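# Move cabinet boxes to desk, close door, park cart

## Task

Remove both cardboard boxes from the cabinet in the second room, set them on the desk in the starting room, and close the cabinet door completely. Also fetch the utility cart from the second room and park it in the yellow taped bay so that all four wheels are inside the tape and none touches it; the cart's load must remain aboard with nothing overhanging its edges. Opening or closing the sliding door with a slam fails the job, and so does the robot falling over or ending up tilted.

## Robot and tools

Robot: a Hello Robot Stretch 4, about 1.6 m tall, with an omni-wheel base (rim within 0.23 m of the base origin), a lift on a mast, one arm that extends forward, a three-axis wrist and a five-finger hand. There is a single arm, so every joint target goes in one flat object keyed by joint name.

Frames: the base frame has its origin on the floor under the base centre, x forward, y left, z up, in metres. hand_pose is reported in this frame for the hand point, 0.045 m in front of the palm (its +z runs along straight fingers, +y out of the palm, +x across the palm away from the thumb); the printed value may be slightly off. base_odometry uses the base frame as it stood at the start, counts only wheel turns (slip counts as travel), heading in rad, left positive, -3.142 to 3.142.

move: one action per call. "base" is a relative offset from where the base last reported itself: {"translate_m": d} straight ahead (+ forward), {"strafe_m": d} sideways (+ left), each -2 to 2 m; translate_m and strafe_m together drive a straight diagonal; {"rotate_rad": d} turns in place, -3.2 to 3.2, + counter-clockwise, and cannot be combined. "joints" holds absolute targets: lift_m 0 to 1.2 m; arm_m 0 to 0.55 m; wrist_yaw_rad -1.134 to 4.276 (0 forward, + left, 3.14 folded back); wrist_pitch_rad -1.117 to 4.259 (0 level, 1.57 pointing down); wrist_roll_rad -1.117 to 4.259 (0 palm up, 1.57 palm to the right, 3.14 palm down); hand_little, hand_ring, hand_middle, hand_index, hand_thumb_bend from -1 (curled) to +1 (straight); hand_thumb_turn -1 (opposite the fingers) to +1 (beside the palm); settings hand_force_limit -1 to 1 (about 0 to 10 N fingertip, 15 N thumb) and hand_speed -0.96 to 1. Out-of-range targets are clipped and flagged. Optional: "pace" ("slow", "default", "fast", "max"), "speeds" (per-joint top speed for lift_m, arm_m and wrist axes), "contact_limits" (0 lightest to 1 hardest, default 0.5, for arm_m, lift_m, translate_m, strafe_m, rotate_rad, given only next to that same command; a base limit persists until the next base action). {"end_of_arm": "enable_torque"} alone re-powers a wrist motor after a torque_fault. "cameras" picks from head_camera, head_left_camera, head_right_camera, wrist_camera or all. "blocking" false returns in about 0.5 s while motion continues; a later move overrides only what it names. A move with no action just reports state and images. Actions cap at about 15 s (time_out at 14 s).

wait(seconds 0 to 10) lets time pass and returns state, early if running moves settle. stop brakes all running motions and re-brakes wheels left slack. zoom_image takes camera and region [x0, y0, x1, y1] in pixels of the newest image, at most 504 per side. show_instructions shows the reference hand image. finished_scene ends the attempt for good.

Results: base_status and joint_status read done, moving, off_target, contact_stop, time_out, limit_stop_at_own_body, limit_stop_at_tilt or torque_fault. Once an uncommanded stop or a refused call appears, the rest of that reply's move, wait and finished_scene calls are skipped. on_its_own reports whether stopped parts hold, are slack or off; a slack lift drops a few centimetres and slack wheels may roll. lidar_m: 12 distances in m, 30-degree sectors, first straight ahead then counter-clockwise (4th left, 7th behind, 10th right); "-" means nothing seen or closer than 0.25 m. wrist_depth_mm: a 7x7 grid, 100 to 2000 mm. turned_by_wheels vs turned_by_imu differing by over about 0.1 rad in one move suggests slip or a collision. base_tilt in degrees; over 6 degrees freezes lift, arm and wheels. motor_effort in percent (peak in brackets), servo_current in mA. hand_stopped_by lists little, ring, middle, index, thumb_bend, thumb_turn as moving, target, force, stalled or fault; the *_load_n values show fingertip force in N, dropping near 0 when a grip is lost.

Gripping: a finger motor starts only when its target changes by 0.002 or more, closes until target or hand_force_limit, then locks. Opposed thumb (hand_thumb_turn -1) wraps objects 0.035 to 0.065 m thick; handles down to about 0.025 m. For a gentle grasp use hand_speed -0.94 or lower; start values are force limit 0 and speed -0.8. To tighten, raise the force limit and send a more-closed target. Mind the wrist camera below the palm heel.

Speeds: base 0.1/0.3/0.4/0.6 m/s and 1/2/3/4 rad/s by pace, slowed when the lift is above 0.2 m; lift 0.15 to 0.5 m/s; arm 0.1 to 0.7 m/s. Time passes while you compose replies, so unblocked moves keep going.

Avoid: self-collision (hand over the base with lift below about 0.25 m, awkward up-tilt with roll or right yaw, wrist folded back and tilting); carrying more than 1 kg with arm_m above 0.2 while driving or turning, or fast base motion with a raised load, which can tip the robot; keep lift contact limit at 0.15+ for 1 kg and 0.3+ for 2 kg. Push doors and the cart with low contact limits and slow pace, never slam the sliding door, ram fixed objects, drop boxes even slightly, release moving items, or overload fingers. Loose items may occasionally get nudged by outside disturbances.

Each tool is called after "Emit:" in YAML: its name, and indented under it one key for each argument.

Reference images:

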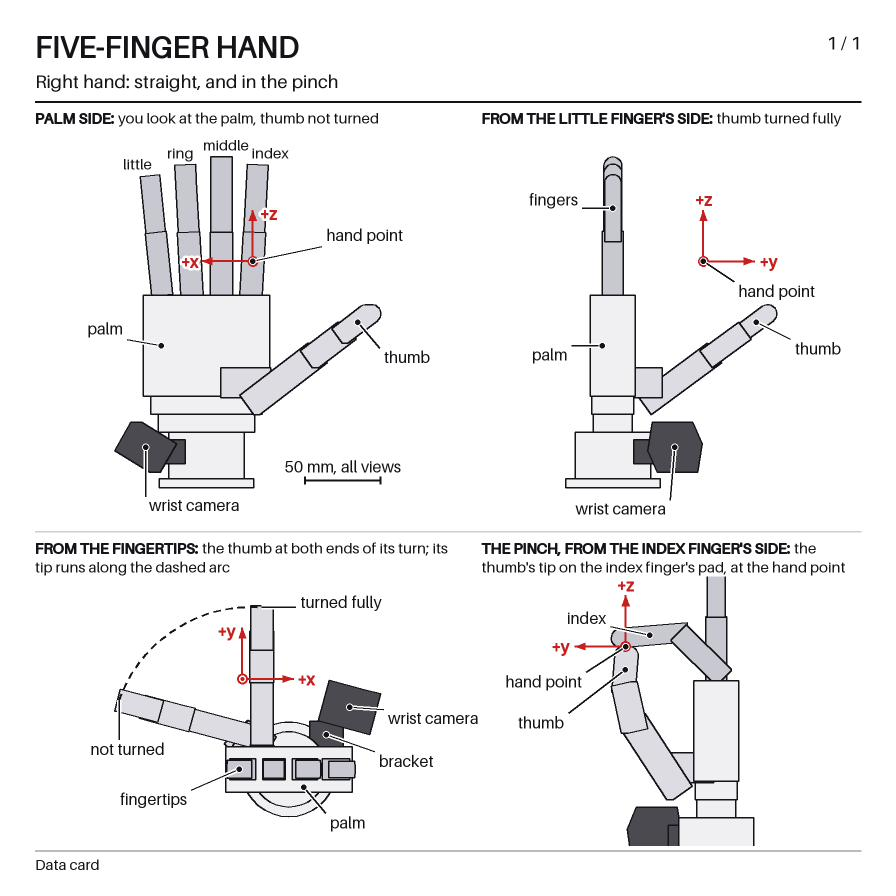

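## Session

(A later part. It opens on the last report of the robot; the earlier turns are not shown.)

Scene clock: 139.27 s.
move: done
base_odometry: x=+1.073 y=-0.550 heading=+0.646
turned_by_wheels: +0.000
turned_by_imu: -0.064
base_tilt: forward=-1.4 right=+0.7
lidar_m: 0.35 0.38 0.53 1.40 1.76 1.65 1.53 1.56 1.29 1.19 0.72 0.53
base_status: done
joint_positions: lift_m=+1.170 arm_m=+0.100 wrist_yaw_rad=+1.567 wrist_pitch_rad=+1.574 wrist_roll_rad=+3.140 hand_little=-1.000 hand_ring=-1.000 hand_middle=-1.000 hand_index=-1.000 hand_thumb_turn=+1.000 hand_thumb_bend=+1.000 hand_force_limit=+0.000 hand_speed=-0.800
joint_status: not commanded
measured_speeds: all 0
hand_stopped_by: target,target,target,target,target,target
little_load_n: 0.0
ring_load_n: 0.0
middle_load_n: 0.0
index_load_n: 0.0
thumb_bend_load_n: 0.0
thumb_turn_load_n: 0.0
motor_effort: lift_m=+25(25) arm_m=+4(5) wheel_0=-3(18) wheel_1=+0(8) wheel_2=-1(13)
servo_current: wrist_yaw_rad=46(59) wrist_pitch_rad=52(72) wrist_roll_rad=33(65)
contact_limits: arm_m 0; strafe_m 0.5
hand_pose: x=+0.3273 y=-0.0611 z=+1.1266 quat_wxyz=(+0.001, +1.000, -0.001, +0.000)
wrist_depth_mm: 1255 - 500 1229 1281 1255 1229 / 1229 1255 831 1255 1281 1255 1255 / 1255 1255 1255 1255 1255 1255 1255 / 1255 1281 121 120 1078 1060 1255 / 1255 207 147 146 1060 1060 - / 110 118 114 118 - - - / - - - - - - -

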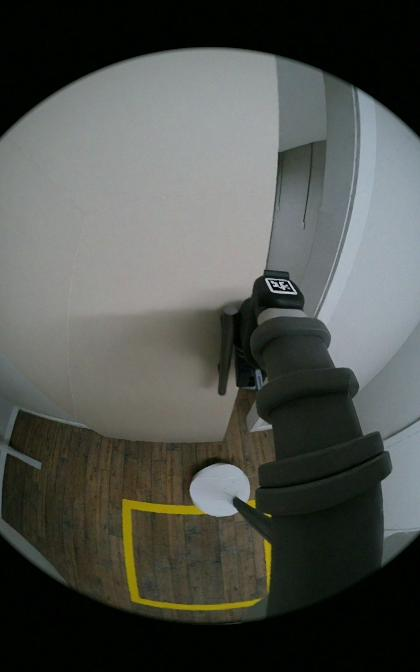

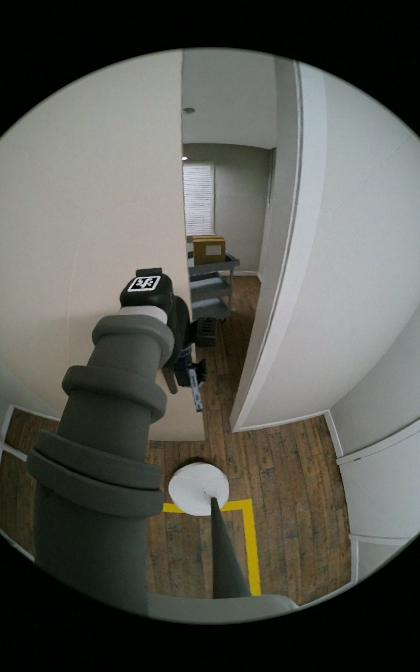

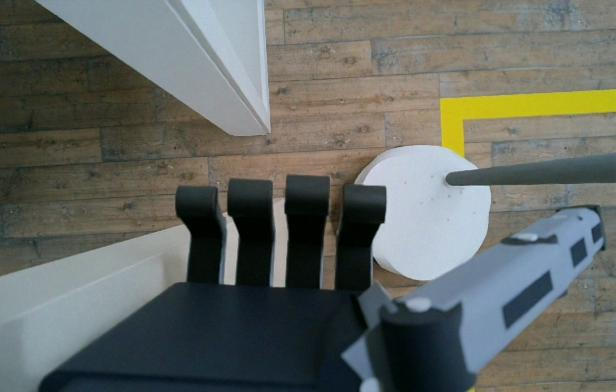

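Emit:
move:
  base: {"translate_m": -0.015}
  pace: "slow"

Emit:
move:
  base: {"rotate_rad": 0.11}
  pace: "slow"

Emit:
move:
  base: {"strafe_m": 0.13}
  pace: "slow"
  contact_limits: {"strafe_m": 0.5}
  cameras: ["head_left_camera", "head_right_camera", "wrist_camera"]

Emit:
zoom_image:
  camera: "head_left_camera"
  region: [120, 250, 300, 430]

Emit:
zoom_image:
  camera: "head_right_camera"
  region: [140, 100, 340, 460]

Scene clock: 141.23 s.
move: done
base_odometry: x=+1.061 y=-0.559 heading=+0.645
turned_by_wheels: -0.001
turned_by_imu: -0.001
base_tilt: forward=-1.3 right=+0.8
lidar_m: 0.35 0.41 0.54 1.45 1.77 1.64 1.51 1.55 1.31 1.21 0.75 0.55
base_status: done
joint_positions: lift_m=+1.170 arm_m=+0.100 wrist_yaw_rad=+1.567 wrist_pitch_rad=+1.574 wrist_roll_rad=+3.140 hand_little=-1.000 hand_ring=-1.000 hand_middle=-1.000 hand_index=-1.000 hand_thumb_turn=+1.000 hand_thumb_bend=+1.000 hand_force_limit=+0.000 hand_speed=-0.800
joint_status: not commanded
measured_speeds: all 0
hand_stopped_by: target,target,target,target,target,target
little_load_n: 0.0
ring_load_n: 0.0
middle_load_n: 0.0
index_load_n: 0.0
thumb_bend_load_n: 0.0
thumb_turn_load_n: 0.0
motor_effort: lift_m=+25(25) arm_m=+4(4) wheel_0=-6(8) wheel_1=-2(4) wheel_2=-1(7)
servo_current: wrist_yaw_rad=46(59) wrist_pitch_rad=39(65) wrist_roll_rad=46(52)
contact_limits: arm_m 0
hand_pose: x=+0.3273 y=-0.0611 z=+1.1266 quat_wxyz=(+0.001, +1.000, -0.001, +0.000)
wrist_depth_mm: 1255 - 976 1255 1255 1229 1255 / 1255 1255 750 1255 1281 1255 1229 / 1281 1281 1281 1281 1281 1255 1281 / 1255 1255 121 1098 1060 1060 1281 / 1281 208 147 146 1060 1060 - / 113 143 114 118 - - - / - - - - - - -
pictures: none

Scene clock: 142.33 s.
move: done
base_odometry: x=+1.061 y=-0.559 heading=+0.755
turned_by_wheels: +0.110
turned_by_imu: +0.076
base_tilt: forward=-1.4 right=+0.7
lidar_m: 0.33 0.42 0.58 1.72 1.78 1.60 1.51 1.59 1.26 1.18 0.70 0.52
base_status: done
joint_positions: lift_m=+1.170 arm_m=+0.100 wrist_yaw_rad=+1.566 wrist_pitch_rad=+1.574 wrist_roll_rad=+3.140 hand_little=-1.000 hand_ring=-1.000 hand_middle=-1.000 hand_index=-1.000 hand_thumb_turn=+1.000 hand_thumb_bend=+1.000 hand_force_limit=+0.000 hand_speed=-0.800
joint_status: not commanded
measured_speeds: all 0
hand_stopped_by: target,target,target,target,target,target
little_load_n: 0.0
ring_load_n: 0.0
middle_load_n: 0.0
index_load_n: 0.0
thumb_bend_load_n: 0.0
thumb_turn_load_n: 0.0
motor_effort: lift_m=+25(25) arm_m=+4(4) wheel_0=-4(17) wheel_1=-1(8) wheel_2=-1(19)
servo_current: wrist_yaw_rad=52(65) wrist_pitch_rad=39(72) wrist_roll_rad=39(59)
contact_limits: arm_m 0
hand_pose: x=+0.3273 y=-0.0611 z=+1.1266 quat_wxyz=(+0.001, +1.000, -0.002, +0.000)
wrist_depth_mm: 1255 1255 535 1281 1255 1229 1255 / 1281 1255 931 1255 1255 1255 1255 / 1255 1281 1255 1281 1281 1255 1255 / 1255 1281 121 120 1060 1060 1255 / 171 188 147 145 1060 1060 - / 115 129 114 118 - - - / - - - - - - -
pictures: none

Scene clock: 144.77 s.
move: done
base_odometry: x=+0.972 y=-0.465 heading=+0.755
turned_by_wheels: +0.000
turned_by_imu: -0.053
base_tilt: forward=-1.3 right=+0.8
lidar_m: 0.33 0.39 0.52 1.49 1.66 1.62 1.53 1.58 1.40 1.31 0.69 0.59
base_status: done
joint_positions: lift_m=+1.170 arm_m=+0.100 wrist_yaw_rad=+1.569 wrist_pitch_rad=+1.573 wrist_roll_rad=+3.140 hand_little=-1.000 hand_ring=-1.000 hand_middle=-1.000 hand_index=-1.000 hand_thumb_turn=+1.000 hand_thumb_bend=+1.000 hand_force_limit=+0.000 hand_speed=-0.800
joint_status: not commanded
measured_speeds: all 0
hand_stopped_by: target,target,target,target,target,target
little_load_n: 0.0
ring_load_n: 0.0
middle_load_n: 0.0
index_load_n: 0.0
thumb_bend_load_n: 0.0
thumb_turn_load_n: 0.0
motor_effort: lift_m=+24(25) arm_m=+4(4) wheel_0=-3(18) wheel_1=+1(7) wheel_2=+0(14)
servo_current: wrist_yaw_rad=39(59) wrist_pitch_rad=59(98) wrist_roll_rad=39(65)
contact_limits: arm_m 0; strafe_m 0.5
hand_pose: x=+0.3274 y=-0.0609 z=+1.1266 quat_wxyz=(+0.001, +1.000, +0.000, +0.000)
wrist_depth_mm: 1255 1255 759 1229 1255 1281 1255 / 1281 1255 1255 1255 1255 1229 1255 / 1281 1255 1229 1229 1255 1229 1255 / 1229 1281 121 120 1078 1042 1255 / 1281 181 146 146 1042 1060 - / - 113 114 118 - - - / - - - - - - -

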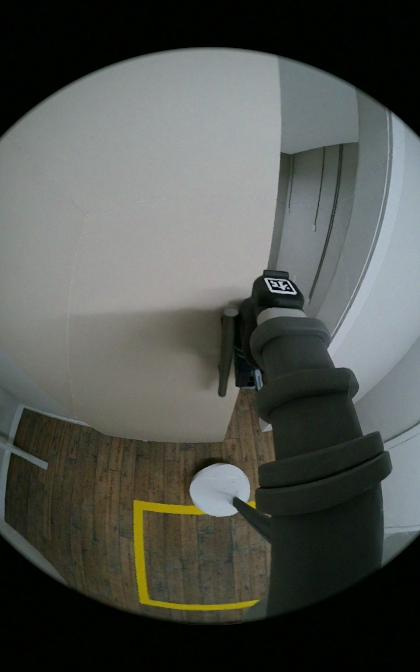

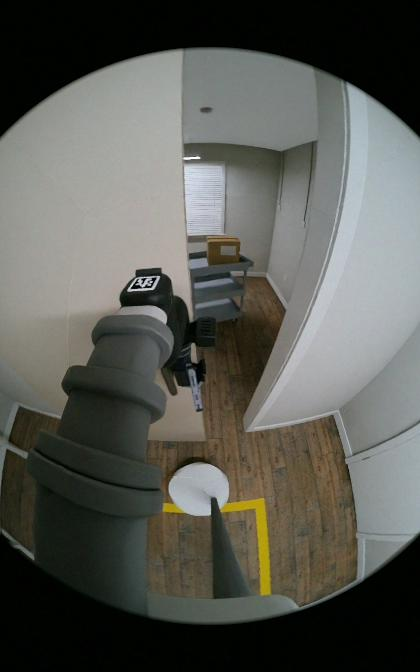

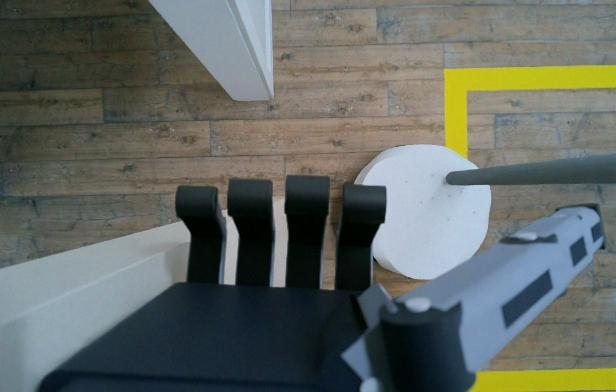

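Scaled by 2.800 from the camera's image (finer frame: 600x960).

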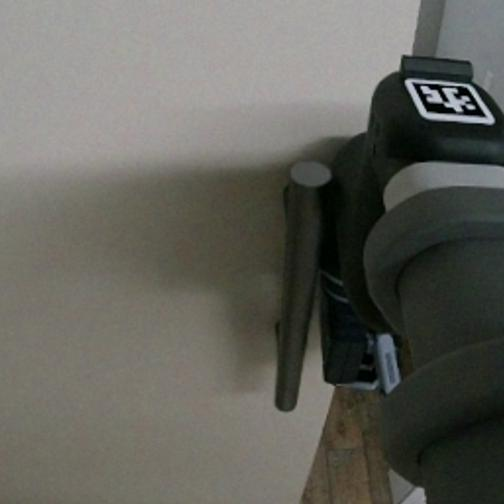

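Scaled by 1.400 from the camera's image (finer frame: 600x960).

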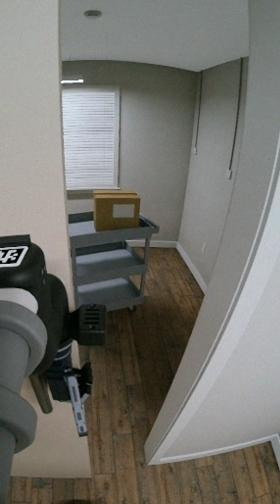

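Emit:
move:
  base: {"translate_m": -0.015}
  pace: "slow"

Emit:
move:
  base: {"rotate_rad": 0.09}
  pace: "slow"

Emit:
move:
  base: {"strafe_m": 0.15}
  pace: "slow"
  contact_limits: {"strafe_m": 0.5}
  cameras: ["head_left_camera", "head_right_camera", "wrist_camera"]

Emit:
zoom_image:
  camera: "head_left_camera"
  region: [120, 250, 300, 430]

Emit:
zoom_image:
  camera: "head_right_camera"
  region: [140, 100, 400, 460]

Scene clock: 147.00 s.
move: done
base_odometry: x=+0.961 y=-0.475 heading=+0.754
turned_by_wheels: -0.001
turned_by_imu: -0.002
base_tilt: forward=-1.3 right=+0.8
lidar_m: 0.34 0.41 0.54 1.52 1.66 1.61 1.52 1.56 1.39 1.30 0.73 0.59
base_status: done
joint_positions: lift_m=+1.170 arm_m=+0.100 wrist_yaw_rad=+1.569 wrist_pitch_rad=+1.573 wrist_roll_rad=+3.140 hand_little=-1.000 hand_ring=-1.000 hand_middle=-1.000 hand_index=-1.000 hand_thumb_turn=+1.000 hand_thumb_bend=+1.000 hand_force_limit=+0.000 hand_speed=-0.800
joint_status: not commanded
measured_speeds: all 0
hand_stopped_by: target,target,target,target,target,target
little_load_n: 0.0
ring_load_n: 0.0
middle_load_n: 0.0
index_load_n: 0.0
thumb_bend_load_n: 0.0
thumb_turn_load_n: 0.0
motor_effort: lift_m=+24(25) arm_m=+4(4) wheel_0=-6(6) wheel_1=-2(4) wheel_2=+0(8)
servo_current: wrist_yaw_rad=46(59) wrist_pitch_rad=46(65) wrist_roll_rad=33(65)
contact_limits: arm_m 0
hand_pose: x=+0.3274 y=-0.0609 z=+1.1266 quat_wxyz=(+0.001, +1.000, +0.000, +0.000)
wrist_depth_mm: 1255 1255 778 1229 1255 1255 1229 / 1255 1255 1255 1281 1255 1255 1255 / 1281 1281 1255 1255 1281 1255 1255 / 1255 1255 121 120 1060 1042 1281 / 1255 204 147 145 1060 1060 - / 112 132 114 118 - - - / - - - - - - -
pictures: none

Scene clock: 147.97 s.
move: done
base_odometry: x=+0.961 y=-0.475 heading=+0.844
turned_by_wheels: +0.090
turned_by_imu: +0.063
base_tilt: forward=-1.4 right=+0.7
lidar_m: 0.33 0.42 0.56 1.62 1.69 1.61 1.53 1.59 1.37 1.31 0.66 0.58
base_status: done
joint_positions: lift_m=+1.170 arm_m=+0.100 wrist_yaw_rad=+1.567 wrist_pitch_rad=+1.574 wrist_roll_rad=+3.140 hand_little=-1.000 hand_ring=-1.000 hand_middle=-1.000 hand_index=-1.000 hand_thumb_turn=+1.000 hand_thumb_bend=+1.000 hand_force_limit=+0.000 hand_speed=-0.800
joint_status: not commanded
measured_speeds: all 0
hand_stopped_by: target,target,target,target,target,target
little_load_n: 0.0
ring_load_n: 0.0
middle_load_n: 0.0
index_load_n: 0.0
thumb_bend_load_n: 0.0
thumb_turn_load_n: 0.0
motor_effort: lift_m=+24(25) arm_m=+4(4) wheel_0=-3(16) wheel_1=+1(7) wheel_2=-2(16)
servo_current: wrist_yaw_rad=52(59) wrist_pitch_rad=59(65) wrist_roll_rad=52(72)
contact_limits: arm_m 0
hand_pose: x=+0.3273 y=-0.0611 z=+1.1266 quat_wxyz=(+0.001, +1.000, -0.001, +0.000)
wrist_depth_mm: 1255 1281 854 1229 1255 1255 1281 / 1255 1255 1255 1255 1255 1255 1255 / 1308 1255 1255 1281 1229 1255 1229 / 1281 1229 121 120 1042 1060 1229 / 1281 169 147 145 1060 1060 - / - 125 114 118 - - - / - - - - - - -
pictures: none

Scene clock: 150.60 s.
move: done
base_odometry: x=+0.850 y=-0.375 heading=+0.843
turned_by_wheels: -0.001
turned_by_imu: -0.066
base_tilt: forward=-1.4 right=+0.7
lidar_m: 0.33 0.39 0.52 1.45 1.55 1.64 1.54 1.59 1.53 1.44 0.67 0.67
base_status: done
joint_positions: lift_m=+1.170 arm_m=+0.100 wrist_yaw_rad=+1.565 wrist_pitch_rad=+1.574 wrist_roll_rad=+3.140 hand_little=-1.000 hand_ring=-1.000 hand_middle=-1.000 hand_index=-1.000 hand_thumb_turn=+1.000 hand_thumb_bend=+1.000 hand_force_limit=+0.000 hand_speed=-0.800
joint_status: not commanded
measured_speeds: all 0
hand_stopped_by: target,target,target,target,target,target
little_load_n: 0.0
ring_load_n: 0.0
middle_load_n: 0.0
index_load_n: 0.0
thumb_bend_load_n: -0.5
thumb_turn_load_n: 0.0
motor_effort: lift_m=+24(25) arm_m=-1(4) wheel_0=-9(19) wheel_1=+4(9) wheel_2=-8(17)
servo_current: wrist_yaw_rad=52(72) wrist_pitch_rad=33(78) wrist_roll_rad=46(59)
contact_limits: arm_m 0; strafe_m 0.5
hand_pose: x=+0.3273 y=-0.0611 z=+1.1266 quat_wxyz=(+0.001, +1.000, -0.002, +0.000)
wrist_depth_mm: 1255 1255 1255 1255 1229 1281 1255 / 1255 1229 1255 1281 1255 1255 1281 / 1255 1229 1255 1255 1281 1255 1255 / 1229 1255 121 120 1042 1060 1255 / 1255 156 146 146 1060 1060 - / - 110 114 118 - - - / - - - - - - -

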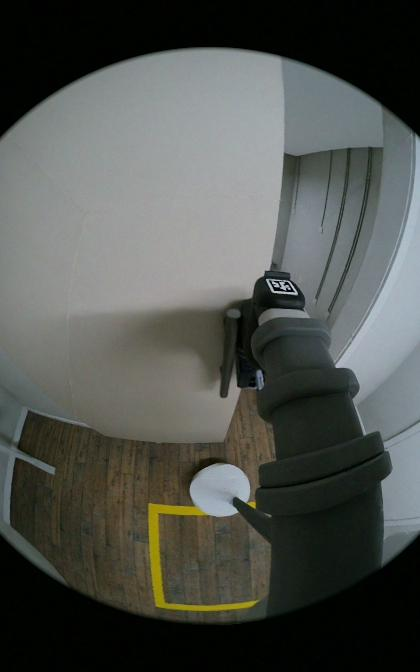

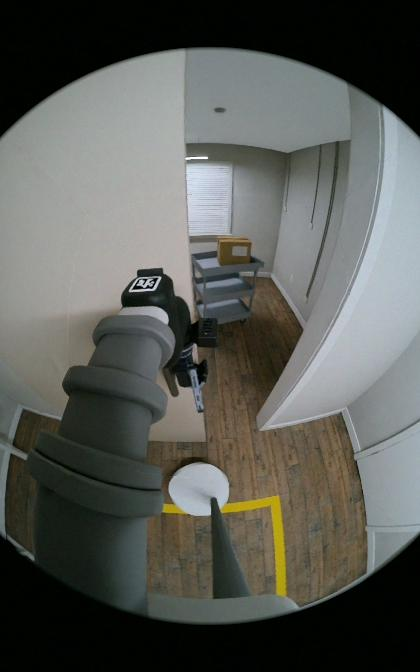

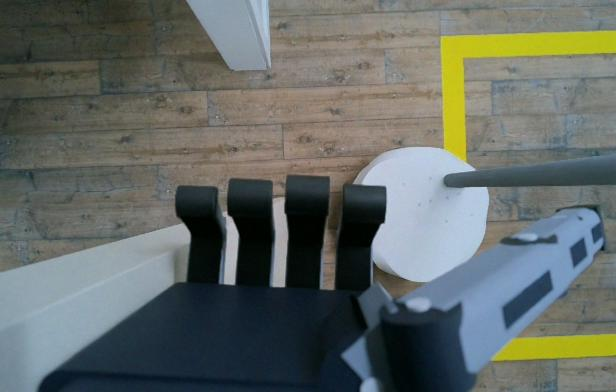

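Scaled by 2.800 from the camera's image (finer frame: 600x960).

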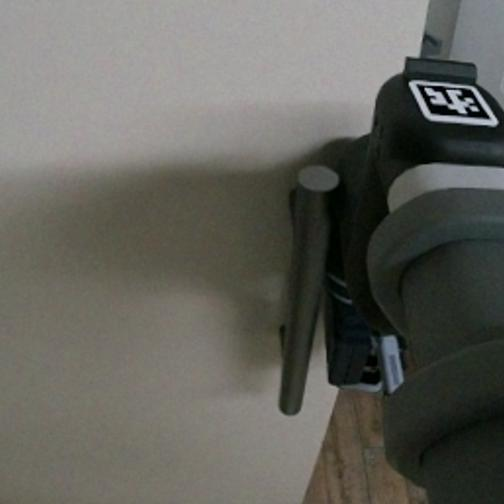

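Scaled by 1.400 from the camera's image (finer frame: 600x960).

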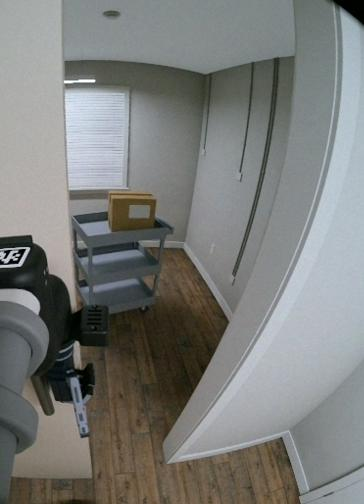

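Emit:
move:
  base: {"translate_m": -0.02}
  pace: "slow"

Emit:
move:
  base: {"rotate_rad": 0.1}
  pace: "slow"

Emit:
move:
  base: {"strafe_m": 0.15}
  pace: "slow"
  contact_limits: {"strafe_m": 0.5}
  cameras: ["head_left_camera", "head_right_camera", "wrist_camera"]

Emit:
zoom_image:
  camera: "head_left_camera"
  region: [120, 250, 300, 430]

Scene clock: 152.40 s.
move: done
base_odometry: x=+0.836 y=-0.390 heading=+0.842
turned_by_wheels: -0.001
turned_by_imu: -0.002
base_tilt: forward=-1.3 right=+0.7
lidar_m: 0.34 0.40 0.53 1.48 1.53 1.61 1.52 1.58 1.55 1.43 0.72 0.68
base_status: done
joint_positions: lift_m=+1.170 arm_m=+0.100 wrist_yaw_rad=+1.565 wrist_pitch_rad=+1.574 wrist_roll_rad=+3.140 hand_little=-1.000 hand_ring=-1.000 hand_middle=-1.000 hand_index=-1.000 hand_thumb_turn=+1.000 hand_thumb_bend=+1.000 hand_force_limit=+0.000 hand_speed=-0.800
joint_status: not commanded
measured_speeds: all 0
hand_stopped_by: target,target,target,target,target,target
little_load_n: 0.0
ring_load_n: 0.0
middle_load_n: 0.0
index_load_n: 0.0
thumb_bend_load_n: 0.0
thumb_turn_load_n: 0.0
motor_effort: lift_m=+24(25) arm_m=+1(1) wheel_0=-9(15) wheel_1=-3(7) wheel_2=-2(8)
servo_current: wrist_yaw_rad=52(65) wrist_pitch_rad=46(72) wrist_roll_rad=39(52)
contact_limits: arm_m 0
hand_pose: x=+0.3273 y=-0.0611 z=+1.1266 quat_wxyz=(+0.001, +1.000, -0.002, +0.000)
wrist_depth_mm: 1255 1255 1078 1255 1255 1255 1281 / 1255 1281 1255 1255 1255 1281 1281 / 1281 1255 1255 1229 1255 1255 1255 / 1255 1255 121 120 1042 1060 1255 / 1255 219 146 146 1042 1060 - / 113 129 114 118 - - - / - - - - - - -
pictures: none

Scene clock: 153.40 s.
move: done
base_odometry: x=+0.836 y=-0.390 heading=+0.942
turned_by_wheels: +0.100
turned_by_imu: +0.073
base_tilt: forward=-1.4 right=+0.7
lidar_m: 0.31 0.40 0.58 1.51 1.57 1.59 1.52 1.59 1.47 1.41 0.68 0.71
base_status: done
joint_positions: lift_m=+1.170 arm_m=+0.100 wrist_yaw_rad=+1.568 wrist_pitch_rad=+1.574 wrist_roll_rad=+3.140 hand_little=-1.000 hand_ring=-1.000 hand_middle=-1.000 hand_index=-1.000 hand_thumb_turn=+1.000 hand_thumb_bend=+1.000 hand_force_limit=+0.000 hand_speed=-0.800
joint_status: not commanded
measured_speeds: all 0
hand_stopped_by: target,target,target,target,target,target
little_load_n: 0.0
ring_load_n: 0.0
middle_load_n: 0.0
index_load_n: 0.0
thumb_bend_load_n: 0.0
thumb_turn_load_n: -0.5
motor_effort: lift_m=+24(25) arm_m=+0(1) wheel_0=-3(17) wheel_1=+1(10) wheel_2=-1(15)
servo_current: wrist_yaw_rad=39(72) wrist_pitch_rad=59(65) wrist_roll_rad=39(59)
contact_limits: arm_m 0
hand_pose: x=+0.3274 y=-0.0610 z=+1.1266 quat_wxyz=(+0.001, +1.000, -0.001, +0.000)
wrist_depth_mm: 1229 1229 1255 1255 1255 1255 1255 / 1229 1255 1255 1229 1255 1255 1255 / 1255 1281 1281 1281 1255 1281 1281 / 1255 1255 121 120 1060 1060 1255 / 1255 161 147 146 1060 1042 - / - 122 114 118 - - - / - - - - - - -
pictures: none

Scene clock: 156.03 s.
move: done
base_odometry: x=+0.715 y=-0.302 heading=+0.941
turned_by_wheels: -0.001
turned_by_imu: -0.101
base_tilt: forward=-1.6 right=+0.8
lidar_m: 0.33 0.38 0.49 1.32 1.41 1.66 1.55 1.58 1.66 1.55 0.75 0.78
base_status: done
joint_positions: lift_m=+1.170 arm_m=+0.100 wrist_yaw_rad=+1.568 wrist_pitch_rad=+1.573 wrist_roll_rad=+3.140 hand_little=-1.000 hand_ring=-1.000 hand_middle=-1.000 hand_index=-1.000 hand_thumb_turn=+1.000 hand_thumb_bend=+1.000 hand_force_limit=+0.000 hand_speed=-0.800
joint_status: not commanded
measured_speeds: all 0
hand_stopped_by: target,target,target,target,target,target
little_load_n: 0.0
ring_load_n: 0.0
middle_load_n: 0.0
index_load_n: 0.0
thumb_bend_load_n: 0.0
thumb_turn_load_n: 0.0
motor_effort: lift_m=+23(24) arm_m=+4(4) wheel_0=-2(19) wheel_1=+5(8) wheel_2=-11(14)
servo_current: wrist_yaw_rad=52(65) wrist_pitch_rad=59(72) wrist_roll_rad=39(65)
contact_limits: arm_m 0; strafe_m 0.5
hand_pose: x=+0.3274 y=-0.0609 z=+1.1267 quat_wxyz=(+0.001, +1.000, +0.000, +0.000)
wrist_depth_mm: 1255 1229 1255 1229 1229 1255 1281 / 1229 1255 1229 1281 1255 1255 1255 / 1281 1255 1255 1255 1255 1229 1281 / 1255 1281 121 120 1042 1281 1281 / 1255 159 147 145 1060 1060 - / - 111 114 118 - - - / - - - - - - -

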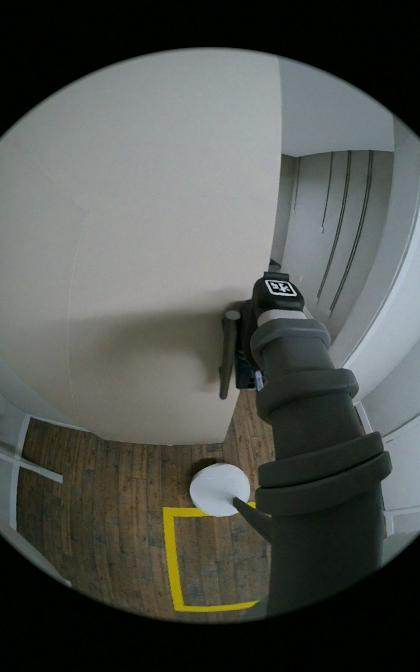

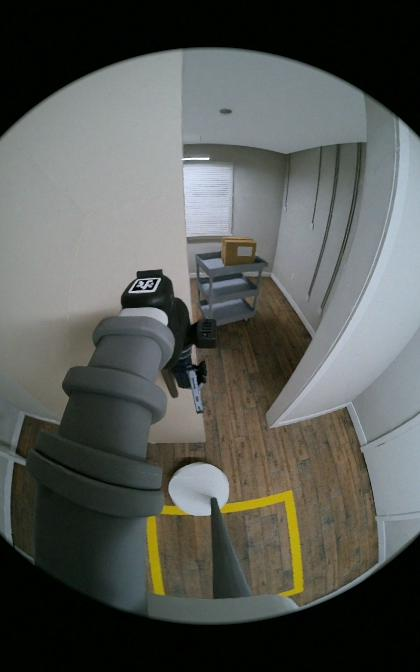

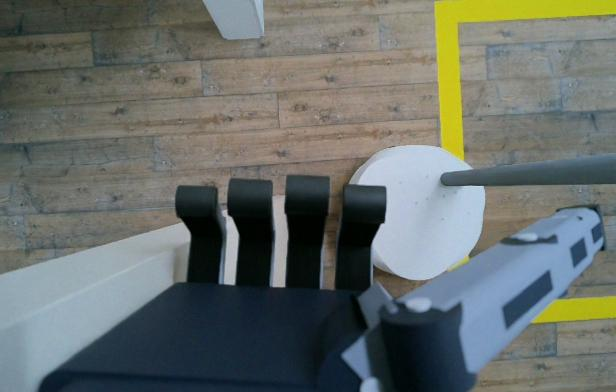

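Scaled by 2.800 from the camera's image (finer frame: 600x960).

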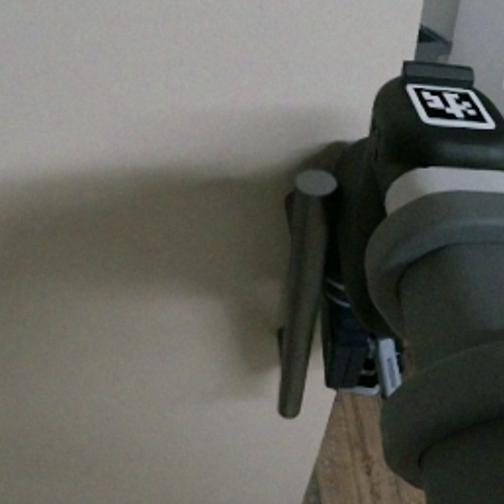

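Emit:
move:
  base: {"translate_m": -0.02}
  pace: "slow"

Emit:
move:
  base: {"rotate_rad": 0.12}
  pace: "slow"

Emit:
move:
  base: {"strafe_m": 0.14}
  pace: "slow"
  contact_limits: {"strafe_m": 0.5}
  cameras: ["head_left_camera", "head_right_camera", "wrist_camera"]

Emit:
zoom_image:
  camera: "head_left_camera"
  region: [120, 250, 300, 430]

Scene clock: 158.37 s.
move: done
base_odometry: x=+0.704 y=-0.318 heading=+0.940
turned_by_wheels: -0.001
turned_by_imu: -0.005
base_tilt: forward=-1.4 right=+0.8
lidar_m: 0.32 0.39 0.53 1.34 1.41 1.65 1.52 1.56 1.66 1.55 0.77 0.78
base_status: done
joint_positions: lift_m=+1.170 arm_m=+0.100 wrist_yaw_rad=+1.568 wrist_pitch_rad=+1.573 wrist_roll_rad=+3.140 hand_little=-1.000 hand_ring=-1.000 hand_middle=-1.000 hand_index=-1.000 hand_thumb_turn=+1.000 hand_thumb_bend=+1.000 hand_force_limit=+0.000 hand_speed=-0.800
joint_status: not commanded
measured_speeds: translate_m=+0.000 strafe_m=+0.000 rotate_rad=+0.001 lift_m=+0.000 arm_m=+0.000 wrist_yaw_rad=+0.000 wrist_pitch_rad=+0.000 wrist_roll_rad=+0.000
hand_stopped_by: target,target,target,target,target,target
little_load_n: 0.0
ring_load_n: 0.0
middle_load_n: 0.0
index_load_n: 0.0
thumb_bend_load_n: 0.0
thumb_turn_load_n: 0.5
motor_effort: lift_m=+24(24) arm_m=-4(4) wheel_0=-10(12) wheel_1=-4(5) wheel_2=-1(14)
servo_current: wrist_yaw_rad=52(59) wrist_pitch_rad=59(72) wrist_roll_rad=46(59)
contact_limits: arm_m 0
hand_pose: x=+0.3274 y=-0.0609 z=+1.1267 quat_wxyz=(+0.001, +1.000, -0.001, +0.000)
wrist_depth_mm: 1255 1255 1255 1255 1229 1229 1255 / 1281 1281 1229 1255 1255 1229 1255 / 1281 1255 1255 1255 1229 1281 1229 / 1255 1281 121 120 1042 1060 1281 / 1281 229 146 145 1060 1060 - / 110 118 114 118 - - - / - - - - - - -
pictures: none

Scene clock: 159.43 s.
move: done
base_odometry: x=+0.704 y=-0.318 heading=+1.060
turned_by_wheels: +0.120
turned_by_imu: +0.093
base_tilt: forward=-1.3 right=+0.7
lidar_m: 0.32 0.40 0.55 1.38 1.45 1.60 1.53 1.60 1.59 1.53 0.75 1.79
base_status: done
joint_positions: lift_m=+1.170 arm_m=+0.100 wrist_yaw_rad=+1.569 wrist_pitch_rad=+1.573 wrist_roll_rad=+3.140 hand_little=-1.000 hand_ring=-1.000 hand_middle=-1.000 hand_index=-1.000 hand_thumb_turn=+1.000 hand_thumb_bend=+1.000 hand_force_limit=+0.000 hand_speed=-0.800
joint_status: not commanded
measured_speeds: all 0
hand_stopped_by: target,target,target,target,target,target
little_load_n: 0.0
ring_load_n: 0.0
middle_load_n: 0.0
index_load_n: 0.0
thumb_bend_load_n: 0.0
thumb_turn_load_n: 0.0
motor_effort: lift_m=+23(24) arm_m=-4(4) wheel_0=-3(18) wheel_1=-2(9) wheel_2=+1(17)
servo_current: wrist_yaw_rad=59(65) wrist_pitch_rad=59(65) wrist_roll_rad=52(59)
contact_limits: arm_m 0
hand_pose: x=+0.3275 y=-0.0609 z=+1.1267 quat_wxyz=(+0.001, +1.000, +0.000, +0.000)
wrist_depth_mm: 1281 1255 1229 1255 1255 1255 1255 / 1255 1281 1255 1255 1255 1229 1229 / 1255 1281 1255 1255 1229 1255 1255 / 1308 1281 121 120 1060 1060 1229 / 1255 162 146 146 1078 1042 - / - 115 114 118 - - - / - - - - - - -
pictures: none

Scene clock: 161.97 s.
move: done
base_odometry: x=+0.582 y=-0.250 heading=+1.059
turned_by_wheels: -0.001
turned_by_imu: -0.149
base_tilt: forward=-2.2 right=+1.2
lidar_m: 0.30 0.36 0.46 0.95 1.32 1.65 1.55 1.58 1.77 1.63 0.82 0.85
base_status: done
joint_positions: lift_m=+1.170 arm_m=+0.100 wrist_yaw_rad=+1.570 wrist_pitch_rad=+1.573 wrist_roll_rad=+3.140 hand_little=-1.000 hand_ring=-1.000 hand_middle=-1.000 hand_index=-1.000 hand_thumb_turn=+1.000 hand_thumb_bend=+1.000 hand_force_limit=+0.000 hand_speed=-0.800
joint_status: not commanded
measured_speeds: all 0
hand_stopped_by: target,target,target,target,target,target
little_load_n: 0.0
ring_load_n: 0.0
middle_load_n: 0.0
index_load_n: 0.0
thumb_bend_load_n: -0.5
thumb_turn_load_n: 0.0
motor_effort: lift_m=+23(23) arm_m=+5(5) wheel_0=-2(19) wheel_1=+6(9) wheel_2=-11(17)
servo_current: wrist_yaw_rad=46(65) wrist_pitch_rad=52(65) wrist_roll_rad=46(59)
contact_limits: arm_m 0; strafe_m 0.5
hand_pose: x=+0.3274 y=-0.0607 z=+1.1267 quat_wxyz=(+0.001, +1.000, +0.001, +0.000)
wrist_depth_mm: 1255 1255 1229 1229 1229 1255 1255 / 1229 1281 1255 1281 1229 1255 1255 / 1229 1229 1255 1255 1255 1229 1255 / 1255 1281 121 120 1060 1255 1255 / 1281 1255 146 146 1042 1060 - / 121 113 114 118 - - - / - - - - - - -

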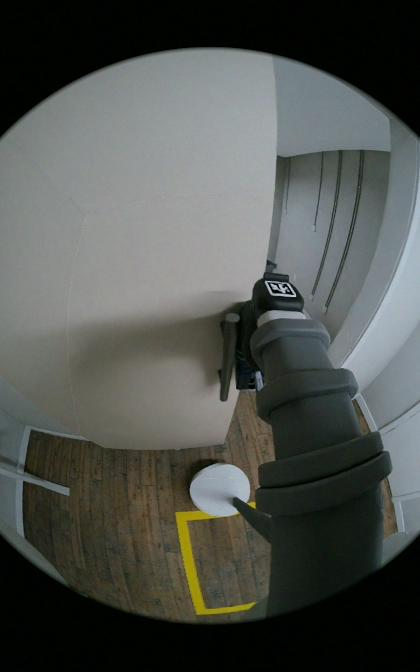

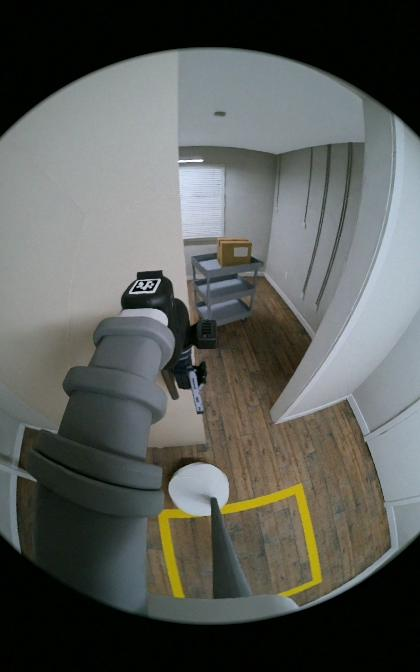

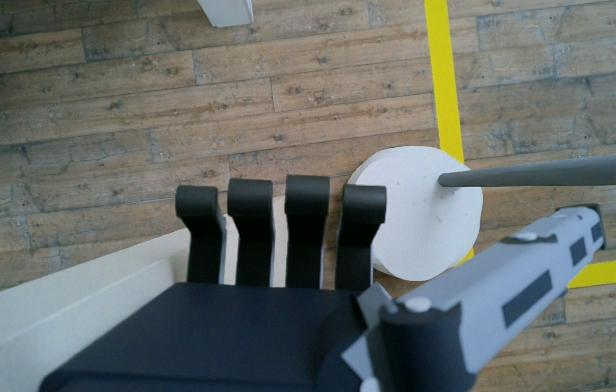

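Scaled by 2.800 from the camera's image (finer frame: 600x960).

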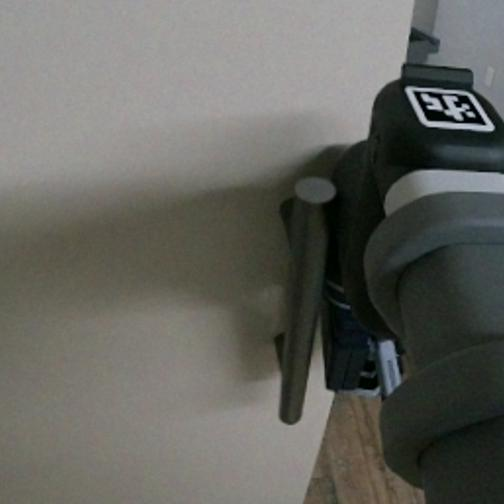

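Emit:
move:
  base: {"translate_m": -0.05}
  pace: "slow"

Emit:
move:
  base: {"strafe_m": -0.05}
  pace: "slow"

Emit:
move:
  base: {"rotate_rad": 0.13}
  pace: "slow"
  cameras: ["head_camera", "head_left_camera", "head_right_camera", "wrist_camera"]

Emit:
zoom_image:
  camera: "head_left_camera"
  region: [120, 250, 300, 430]

Emit:
zoom_image:
  camera: "wrist_camera"
  region: [0, 150, 300, 392]

Scene clock: 164.47 s.
move: done
base_odometry: x=+0.557 y=-0.294 heading=+1.058
turned_by_wheels: -0.001
turned_by_imu: -0.016
base_tilt: forward=-1.2 right=+0.8
lidar_m: 0.34 0.41 0.50 1.00 1.30 1.61 1.52 1.54 1.82 1.63 0.82 0.85
base_status: done
joint_positions: lift_m=+1.170 arm_m=+0.100 wrist_yaw_rad=+1.567 wrist_pitch_rad=+1.573 wrist_roll_rad=+3.140 hand_little=-1.000 hand_ring=-1.000 hand_middle=-1.000 hand_index=-1.000 hand_thumb_turn=+1.000 hand_thumb_bend=+1.000 hand_force_limit=+0.000 hand_speed=-0.800
joint_status: not commanded
measured_speeds: all 0
hand_stopped_by: target,target,target,target,target,target
little_load_n: 0.0
ring_load_n: 0.0
middle_load_n: -0.5
index_load_n: 0.0
thumb_bend_load_n: 0.0
thumb_turn_load_n: 0.0
motor_effort: lift_m=+23(23) arm_m=-4(5) wheel_0=-9(14) wheel_1=-2(6) wheel_2=-2(16)
servo_current: wrist_yaw_rad=59(65) wrist_pitch_rad=39(72) wrist_roll_rad=26(52)
contact_limits: arm_m 0
hand_pose: x=+0.3275 y=-0.0608 z=+1.1267 quat_wxyz=(+0.001, +1.000, -0.001, +0.000)
wrist_depth_mm: 1255 1229 1255 1255 1281 1255 1255 / 1255 1255 1255 1255 1281 1255 1255 / 1255 1255 1281 1255 1281 1255 1281 / 1281 1255 121 1118 1042 1060 1255 / 1308 300 147 145 1060 1060 - / 137 146 114 118 - - - / 108 - - - - - -
pictures: none

Scene clock: 166.07 s.
move: done
base_odometry: x=+0.601 y=-0.318 heading=+1.058
turned_by_wheels: +0.000
turned_by_imu: +0.001
base_tilt: forward=-1.4 right=+0.8
lidar_m: 0.34 0.36 0.52 1.01 1.36 1.66 1.50 1.52 1.73 1.58 0.83 0.81
base_status: done
joint_positions: lift_m=+1.170 arm_m=+0.100 wrist_yaw_rad=+1.569 wrist_pitch_rad=+1.573 wrist_roll_rad=+3.140 hand_little=-1.000 hand_ring=-1.000 hand_middle=-1.000 hand_index=-1.000 hand_thumb_turn=+1.000 hand_thumb_bend=+1.000 hand_force_limit=+0.000 hand_speed=-0.800
joint_status: not commanded
measured_speeds: all 0
hand_stopped_by: target,target,target,target,target,target
little_load_n: 0.0
ring_load_n: 0.0
middle_load_n: 0.0
index_load_n: 0.0
thumb_bend_load_n: 0.0
thumb_turn_load_n: 0.0
motor_effort: lift_m=+23(23) arm_m=-4(4) wheel_0=+1(8) wheel_1=-2(6) wheel_2=+1(7)
servo_current: wrist_yaw_rad=46(59) wrist_pitch_rad=33(78) wrist_roll_rad=46(59)
contact_limits: arm_m 0
hand_pose: x=+0.3275 y=-0.0608 z=+1.1267 quat_wxyz=(+0.001, +1.000, +0.000, +0.000)
wrist_depth_mm: 1255 1229 1255 1229 1255 1255 1255 / 1255 1255 1255 1281 1229 1281 1229 / 1281 1229 1281 1255 1255 1255 1255 / 1255 1281 121 1160 1078 1042 1281 / 1255 1255 147 146 1042 1060 - / 1281 1281 114 118 - - - / 1281 - - - - - -
pictures: none

Scene clock: 167.07 s.
move: done
base_odometry: x=+0.601 y=-0.318 heading=+1.188
turned_by_wheels: +0.130
turned_by_imu: +0.128
base_tilt: forward=-1.5 right=+0.7
lidar_m: 0.34 0.42 0.58 1.35 1.39 1.59 1.50 1.57 1.67 1.59 0.80 0.87
base_status: done
joint_positions: lift_m=+1.170 arm_m=+0.100 wrist_yaw_rad=+1.569 wrist_pitch_rad=+1.573 wrist_roll_rad=+3.140 hand_little=-1.000 hand_ring=-1.000 hand_middle=-1.000 hand_index=-1.000 hand_thumb_turn=+1.000 hand_thumb_bend=+1.000 hand_force_limit=+0.000 hand_speed=-0.800
joint_status: not commanded
measured_speeds: all 0
hand_stopped_by: target,target,target,target,target,target
little_load_n: 0.0
ring_load_n: 0.0
middle_load_n: 0.0
index_load_n: 0.5
thumb_bend_load_n: 0.0
thumb_turn_load_n: 0.0
motor_effort: lift_m=+23(23) arm_m=-4(4) wheel_0=-1(4) wheel_1=-1(5) wheel_2=+0(7)
servo_current: wrist_yaw_rad=46(59) wrist_pitch_rad=65(65) wrist_roll_rad=39(46)
contact_limits: arm_m 0
hand_pose: x=+0.3275 y=-0.0608 z=+1.1267 quat_wxyz=(+0.001, +1.000, +0.000, +0.000)
wrist_depth_mm: 1229 1205 1255 1255 1255 1281 1255 / 1255 1229 1255 1255 1255 1255 1229 / 1255 1255 1255 1255 1255 1255 1281 / 1281 1281 121 1182 1042 1060 1255 / 142 188 147 145 1078 1060 - / 122 163 114 118 - - - / 111 - - - - - -

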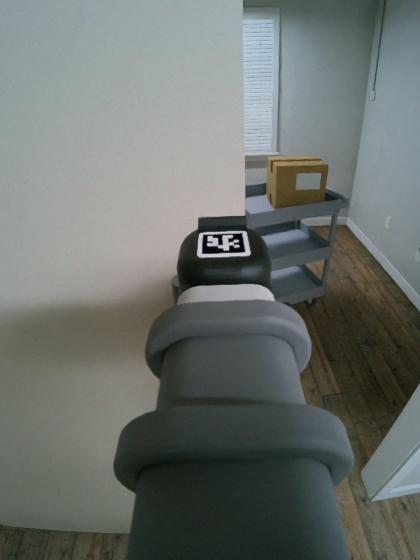

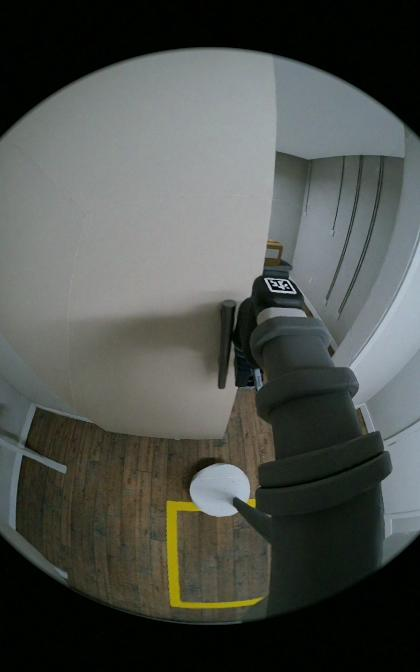

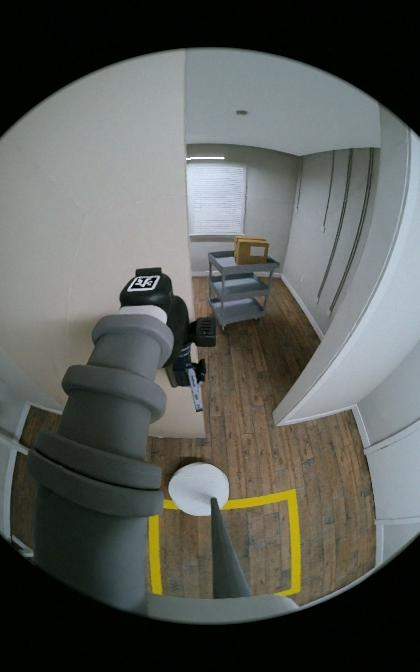

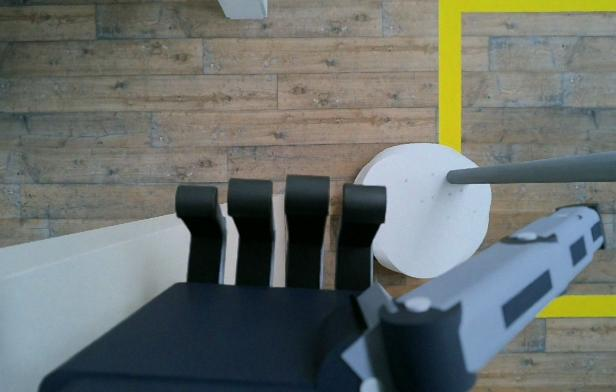

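Scaled by 2.800 from the camera's image (finer frame: 600x960).

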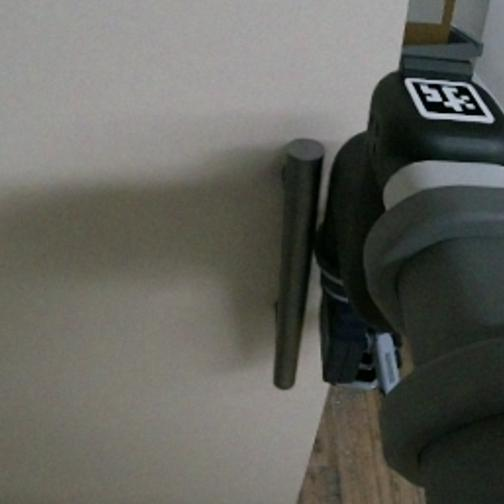

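Scaled by 1.680.

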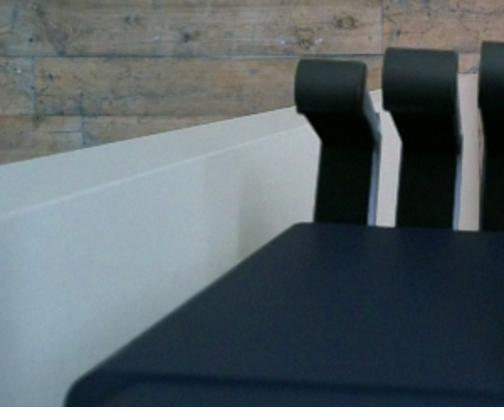

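Emit:
move:
  base: {"strafe_m": 0.1}
  pace: "slow"
  contact_limits: {"strafe_m": 0.5}

Emit:
move:
  base: {"rotate_rad": 0.08}
  pace: "slow"
  cameras: ["head_camera", "head_left_camera", "head_right_camera", "wrist_camera"]

Emit:
zoom_image:
  camera: "head_left_camera"
  region: [120, 250, 300, 430]

Scene clock: 170.67 s.
move: done
base_odometry: x=+0.508 y=-0.281 heading=+1.188
turned_by_wheels: +0.000
turned_by_imu: -0.081
base_tilt: forward=-1.4 right=+0.8
lidar_m: 0.33 0.39 0.50 1.23 1.28 1.63 1.52 1.56 1.81 1.66 0.86 0.90
base_status: done
joint_positions: lift_m=+1.170 arm_m=+0.100 wrist_yaw_rad=+1.568 wrist_pitch_rad=+1.573 wrist_roll_rad=+3.140 hand_little=-1.000 hand_ring=-1.000 hand_middle=-1.000 hand_index=-1.000 hand_thumb_turn=+1.000 hand_thumb_bend=+1.000 hand_force_limit=+0.000 hand_speed=-0.800
joint_status: not commanded
measured_speeds: all 0
hand_stopped_by: target,target,target,target,target,target
little_load_n: 0.0
ring_load_n: 0.0
middle_load_n: 0.0
index_load_n: 0.0
thumb_bend_load_n: 0.0
thumb_turn_load_n: 0.0
motor_effort: lift_m=+23(23) arm_m=-4(5) wheel_0=-4(21) wheel_1=+1(8) wheel_2=-2(14)
servo_current: wrist_yaw_rad=52(72) wrist_pitch_rad=33(59) wrist_roll_rad=46(59)
contact_limits: arm_m 0; strafe_m 0.5
hand_pose: x=+0.3274 y=-0.0609 z=+1.1267 quat_wxyz=(+0.001, +1.000, -0.001, +0.000)
wrist_depth_mm: 1255 1255 1255 1255 1255 1281 1229 / 1255 1229 1281 1229 1281 1255 1255 / 1281 1281 1255 1281 1255 1255 1281 / 1255 1255 121 120 1060 1060 1255 / 1255 229 147 146 1042 1078 - / 113 123 114 118 - - - / - - - - - - -
pictures: none

Scene clock: 171.60 s.
move: done
base_odometry: x=+0.508 y=-0.281 heading=+1.267
turned_by_wheels: +0.080
turned_by_imu: +0.055
base_tilt: forward=-1.5 right=+0.8
lidar_m: 0.32 0.40 0.53 1.29 1.30 1.64 1.53 1.57 1.77 1.65 0.85 1.85
base_status: done
joint_positions: lift_m=+1.170 arm_m=+0.100 wrist_yaw_rad=+1.567 wrist_pitch_rad=+1.574 wrist_roll_rad=+3.140 hand_little=-1.000 hand_ring=-1.000 hand_middle=-1.000 hand_index=-1.000 hand_thumb_turn=+1.000 hand_thumb_bend=+1.000 hand_force_limit=+0.000 hand_speed=-0.800
joint_status: not commanded
measured_speeds: all 0
hand_stopped_by: target,target,target,target,target,target
little_load_n: 0.0
ring_load_n: 0.0
middle_load_n: 0.0
index_load_n: 0.0
thumb_bend_load_n: -0.5
thumb_turn_load_n: 0.0
motor_effort: lift_m=+23(23) arm_m=-4(4) wheel_0=-4(16) wheel_1=-1(6) wheel_2=-1(15)
servo_current: wrist_yaw_rad=46(59) wrist_pitch_rad=46(72) wrist_roll_rad=46(59)
contact_limits: arm_m 0
hand_pose: x=+0.3274 y=-0.0610 z=+1.1267 quat_wxyz=(+0.001, +1.000, -0.001, +0.000)
wrist_depth_mm: 1229 1255 1255 1255 1255 1229 1229 / 1255 1255 1255 1255 1255 1281 1255 / 1255 1255 1255 1255 1255 1255 1255 / 1281 1255 121 120 1060 1060 1281 / 1281 165 146 145 1060 1060 - / - 111 114 118 - - - / - - - - - - -

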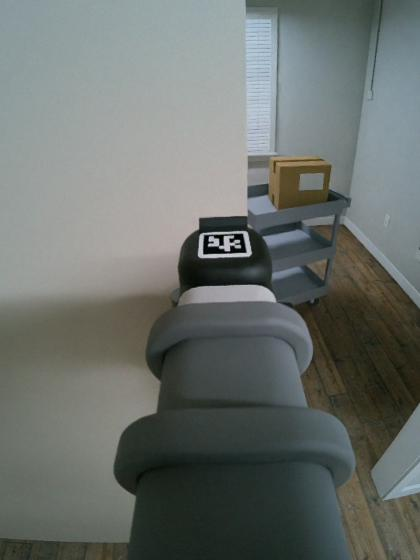

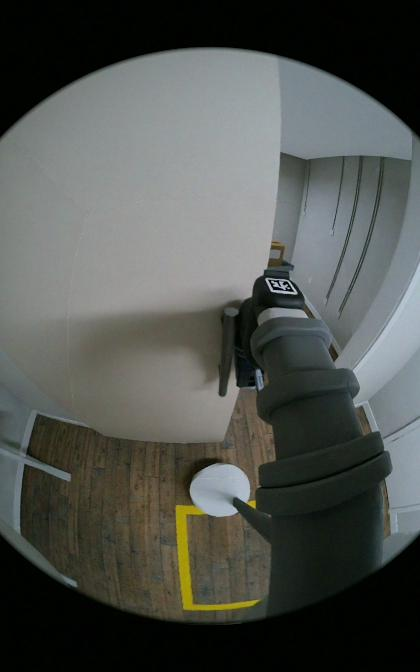

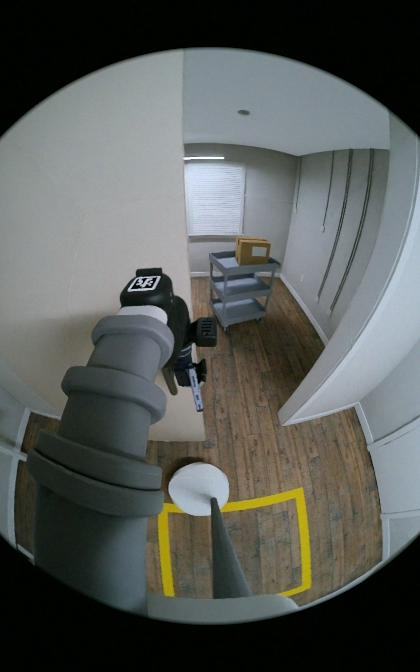

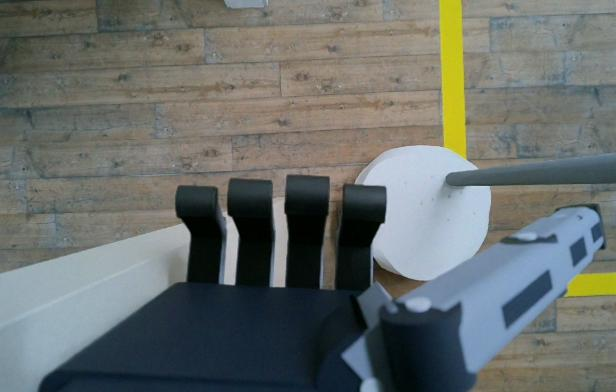

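Scaled by 2.800 from the camera's image (finer frame: 600x960).

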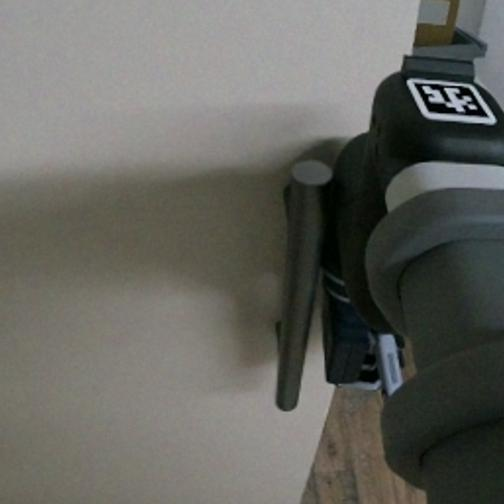

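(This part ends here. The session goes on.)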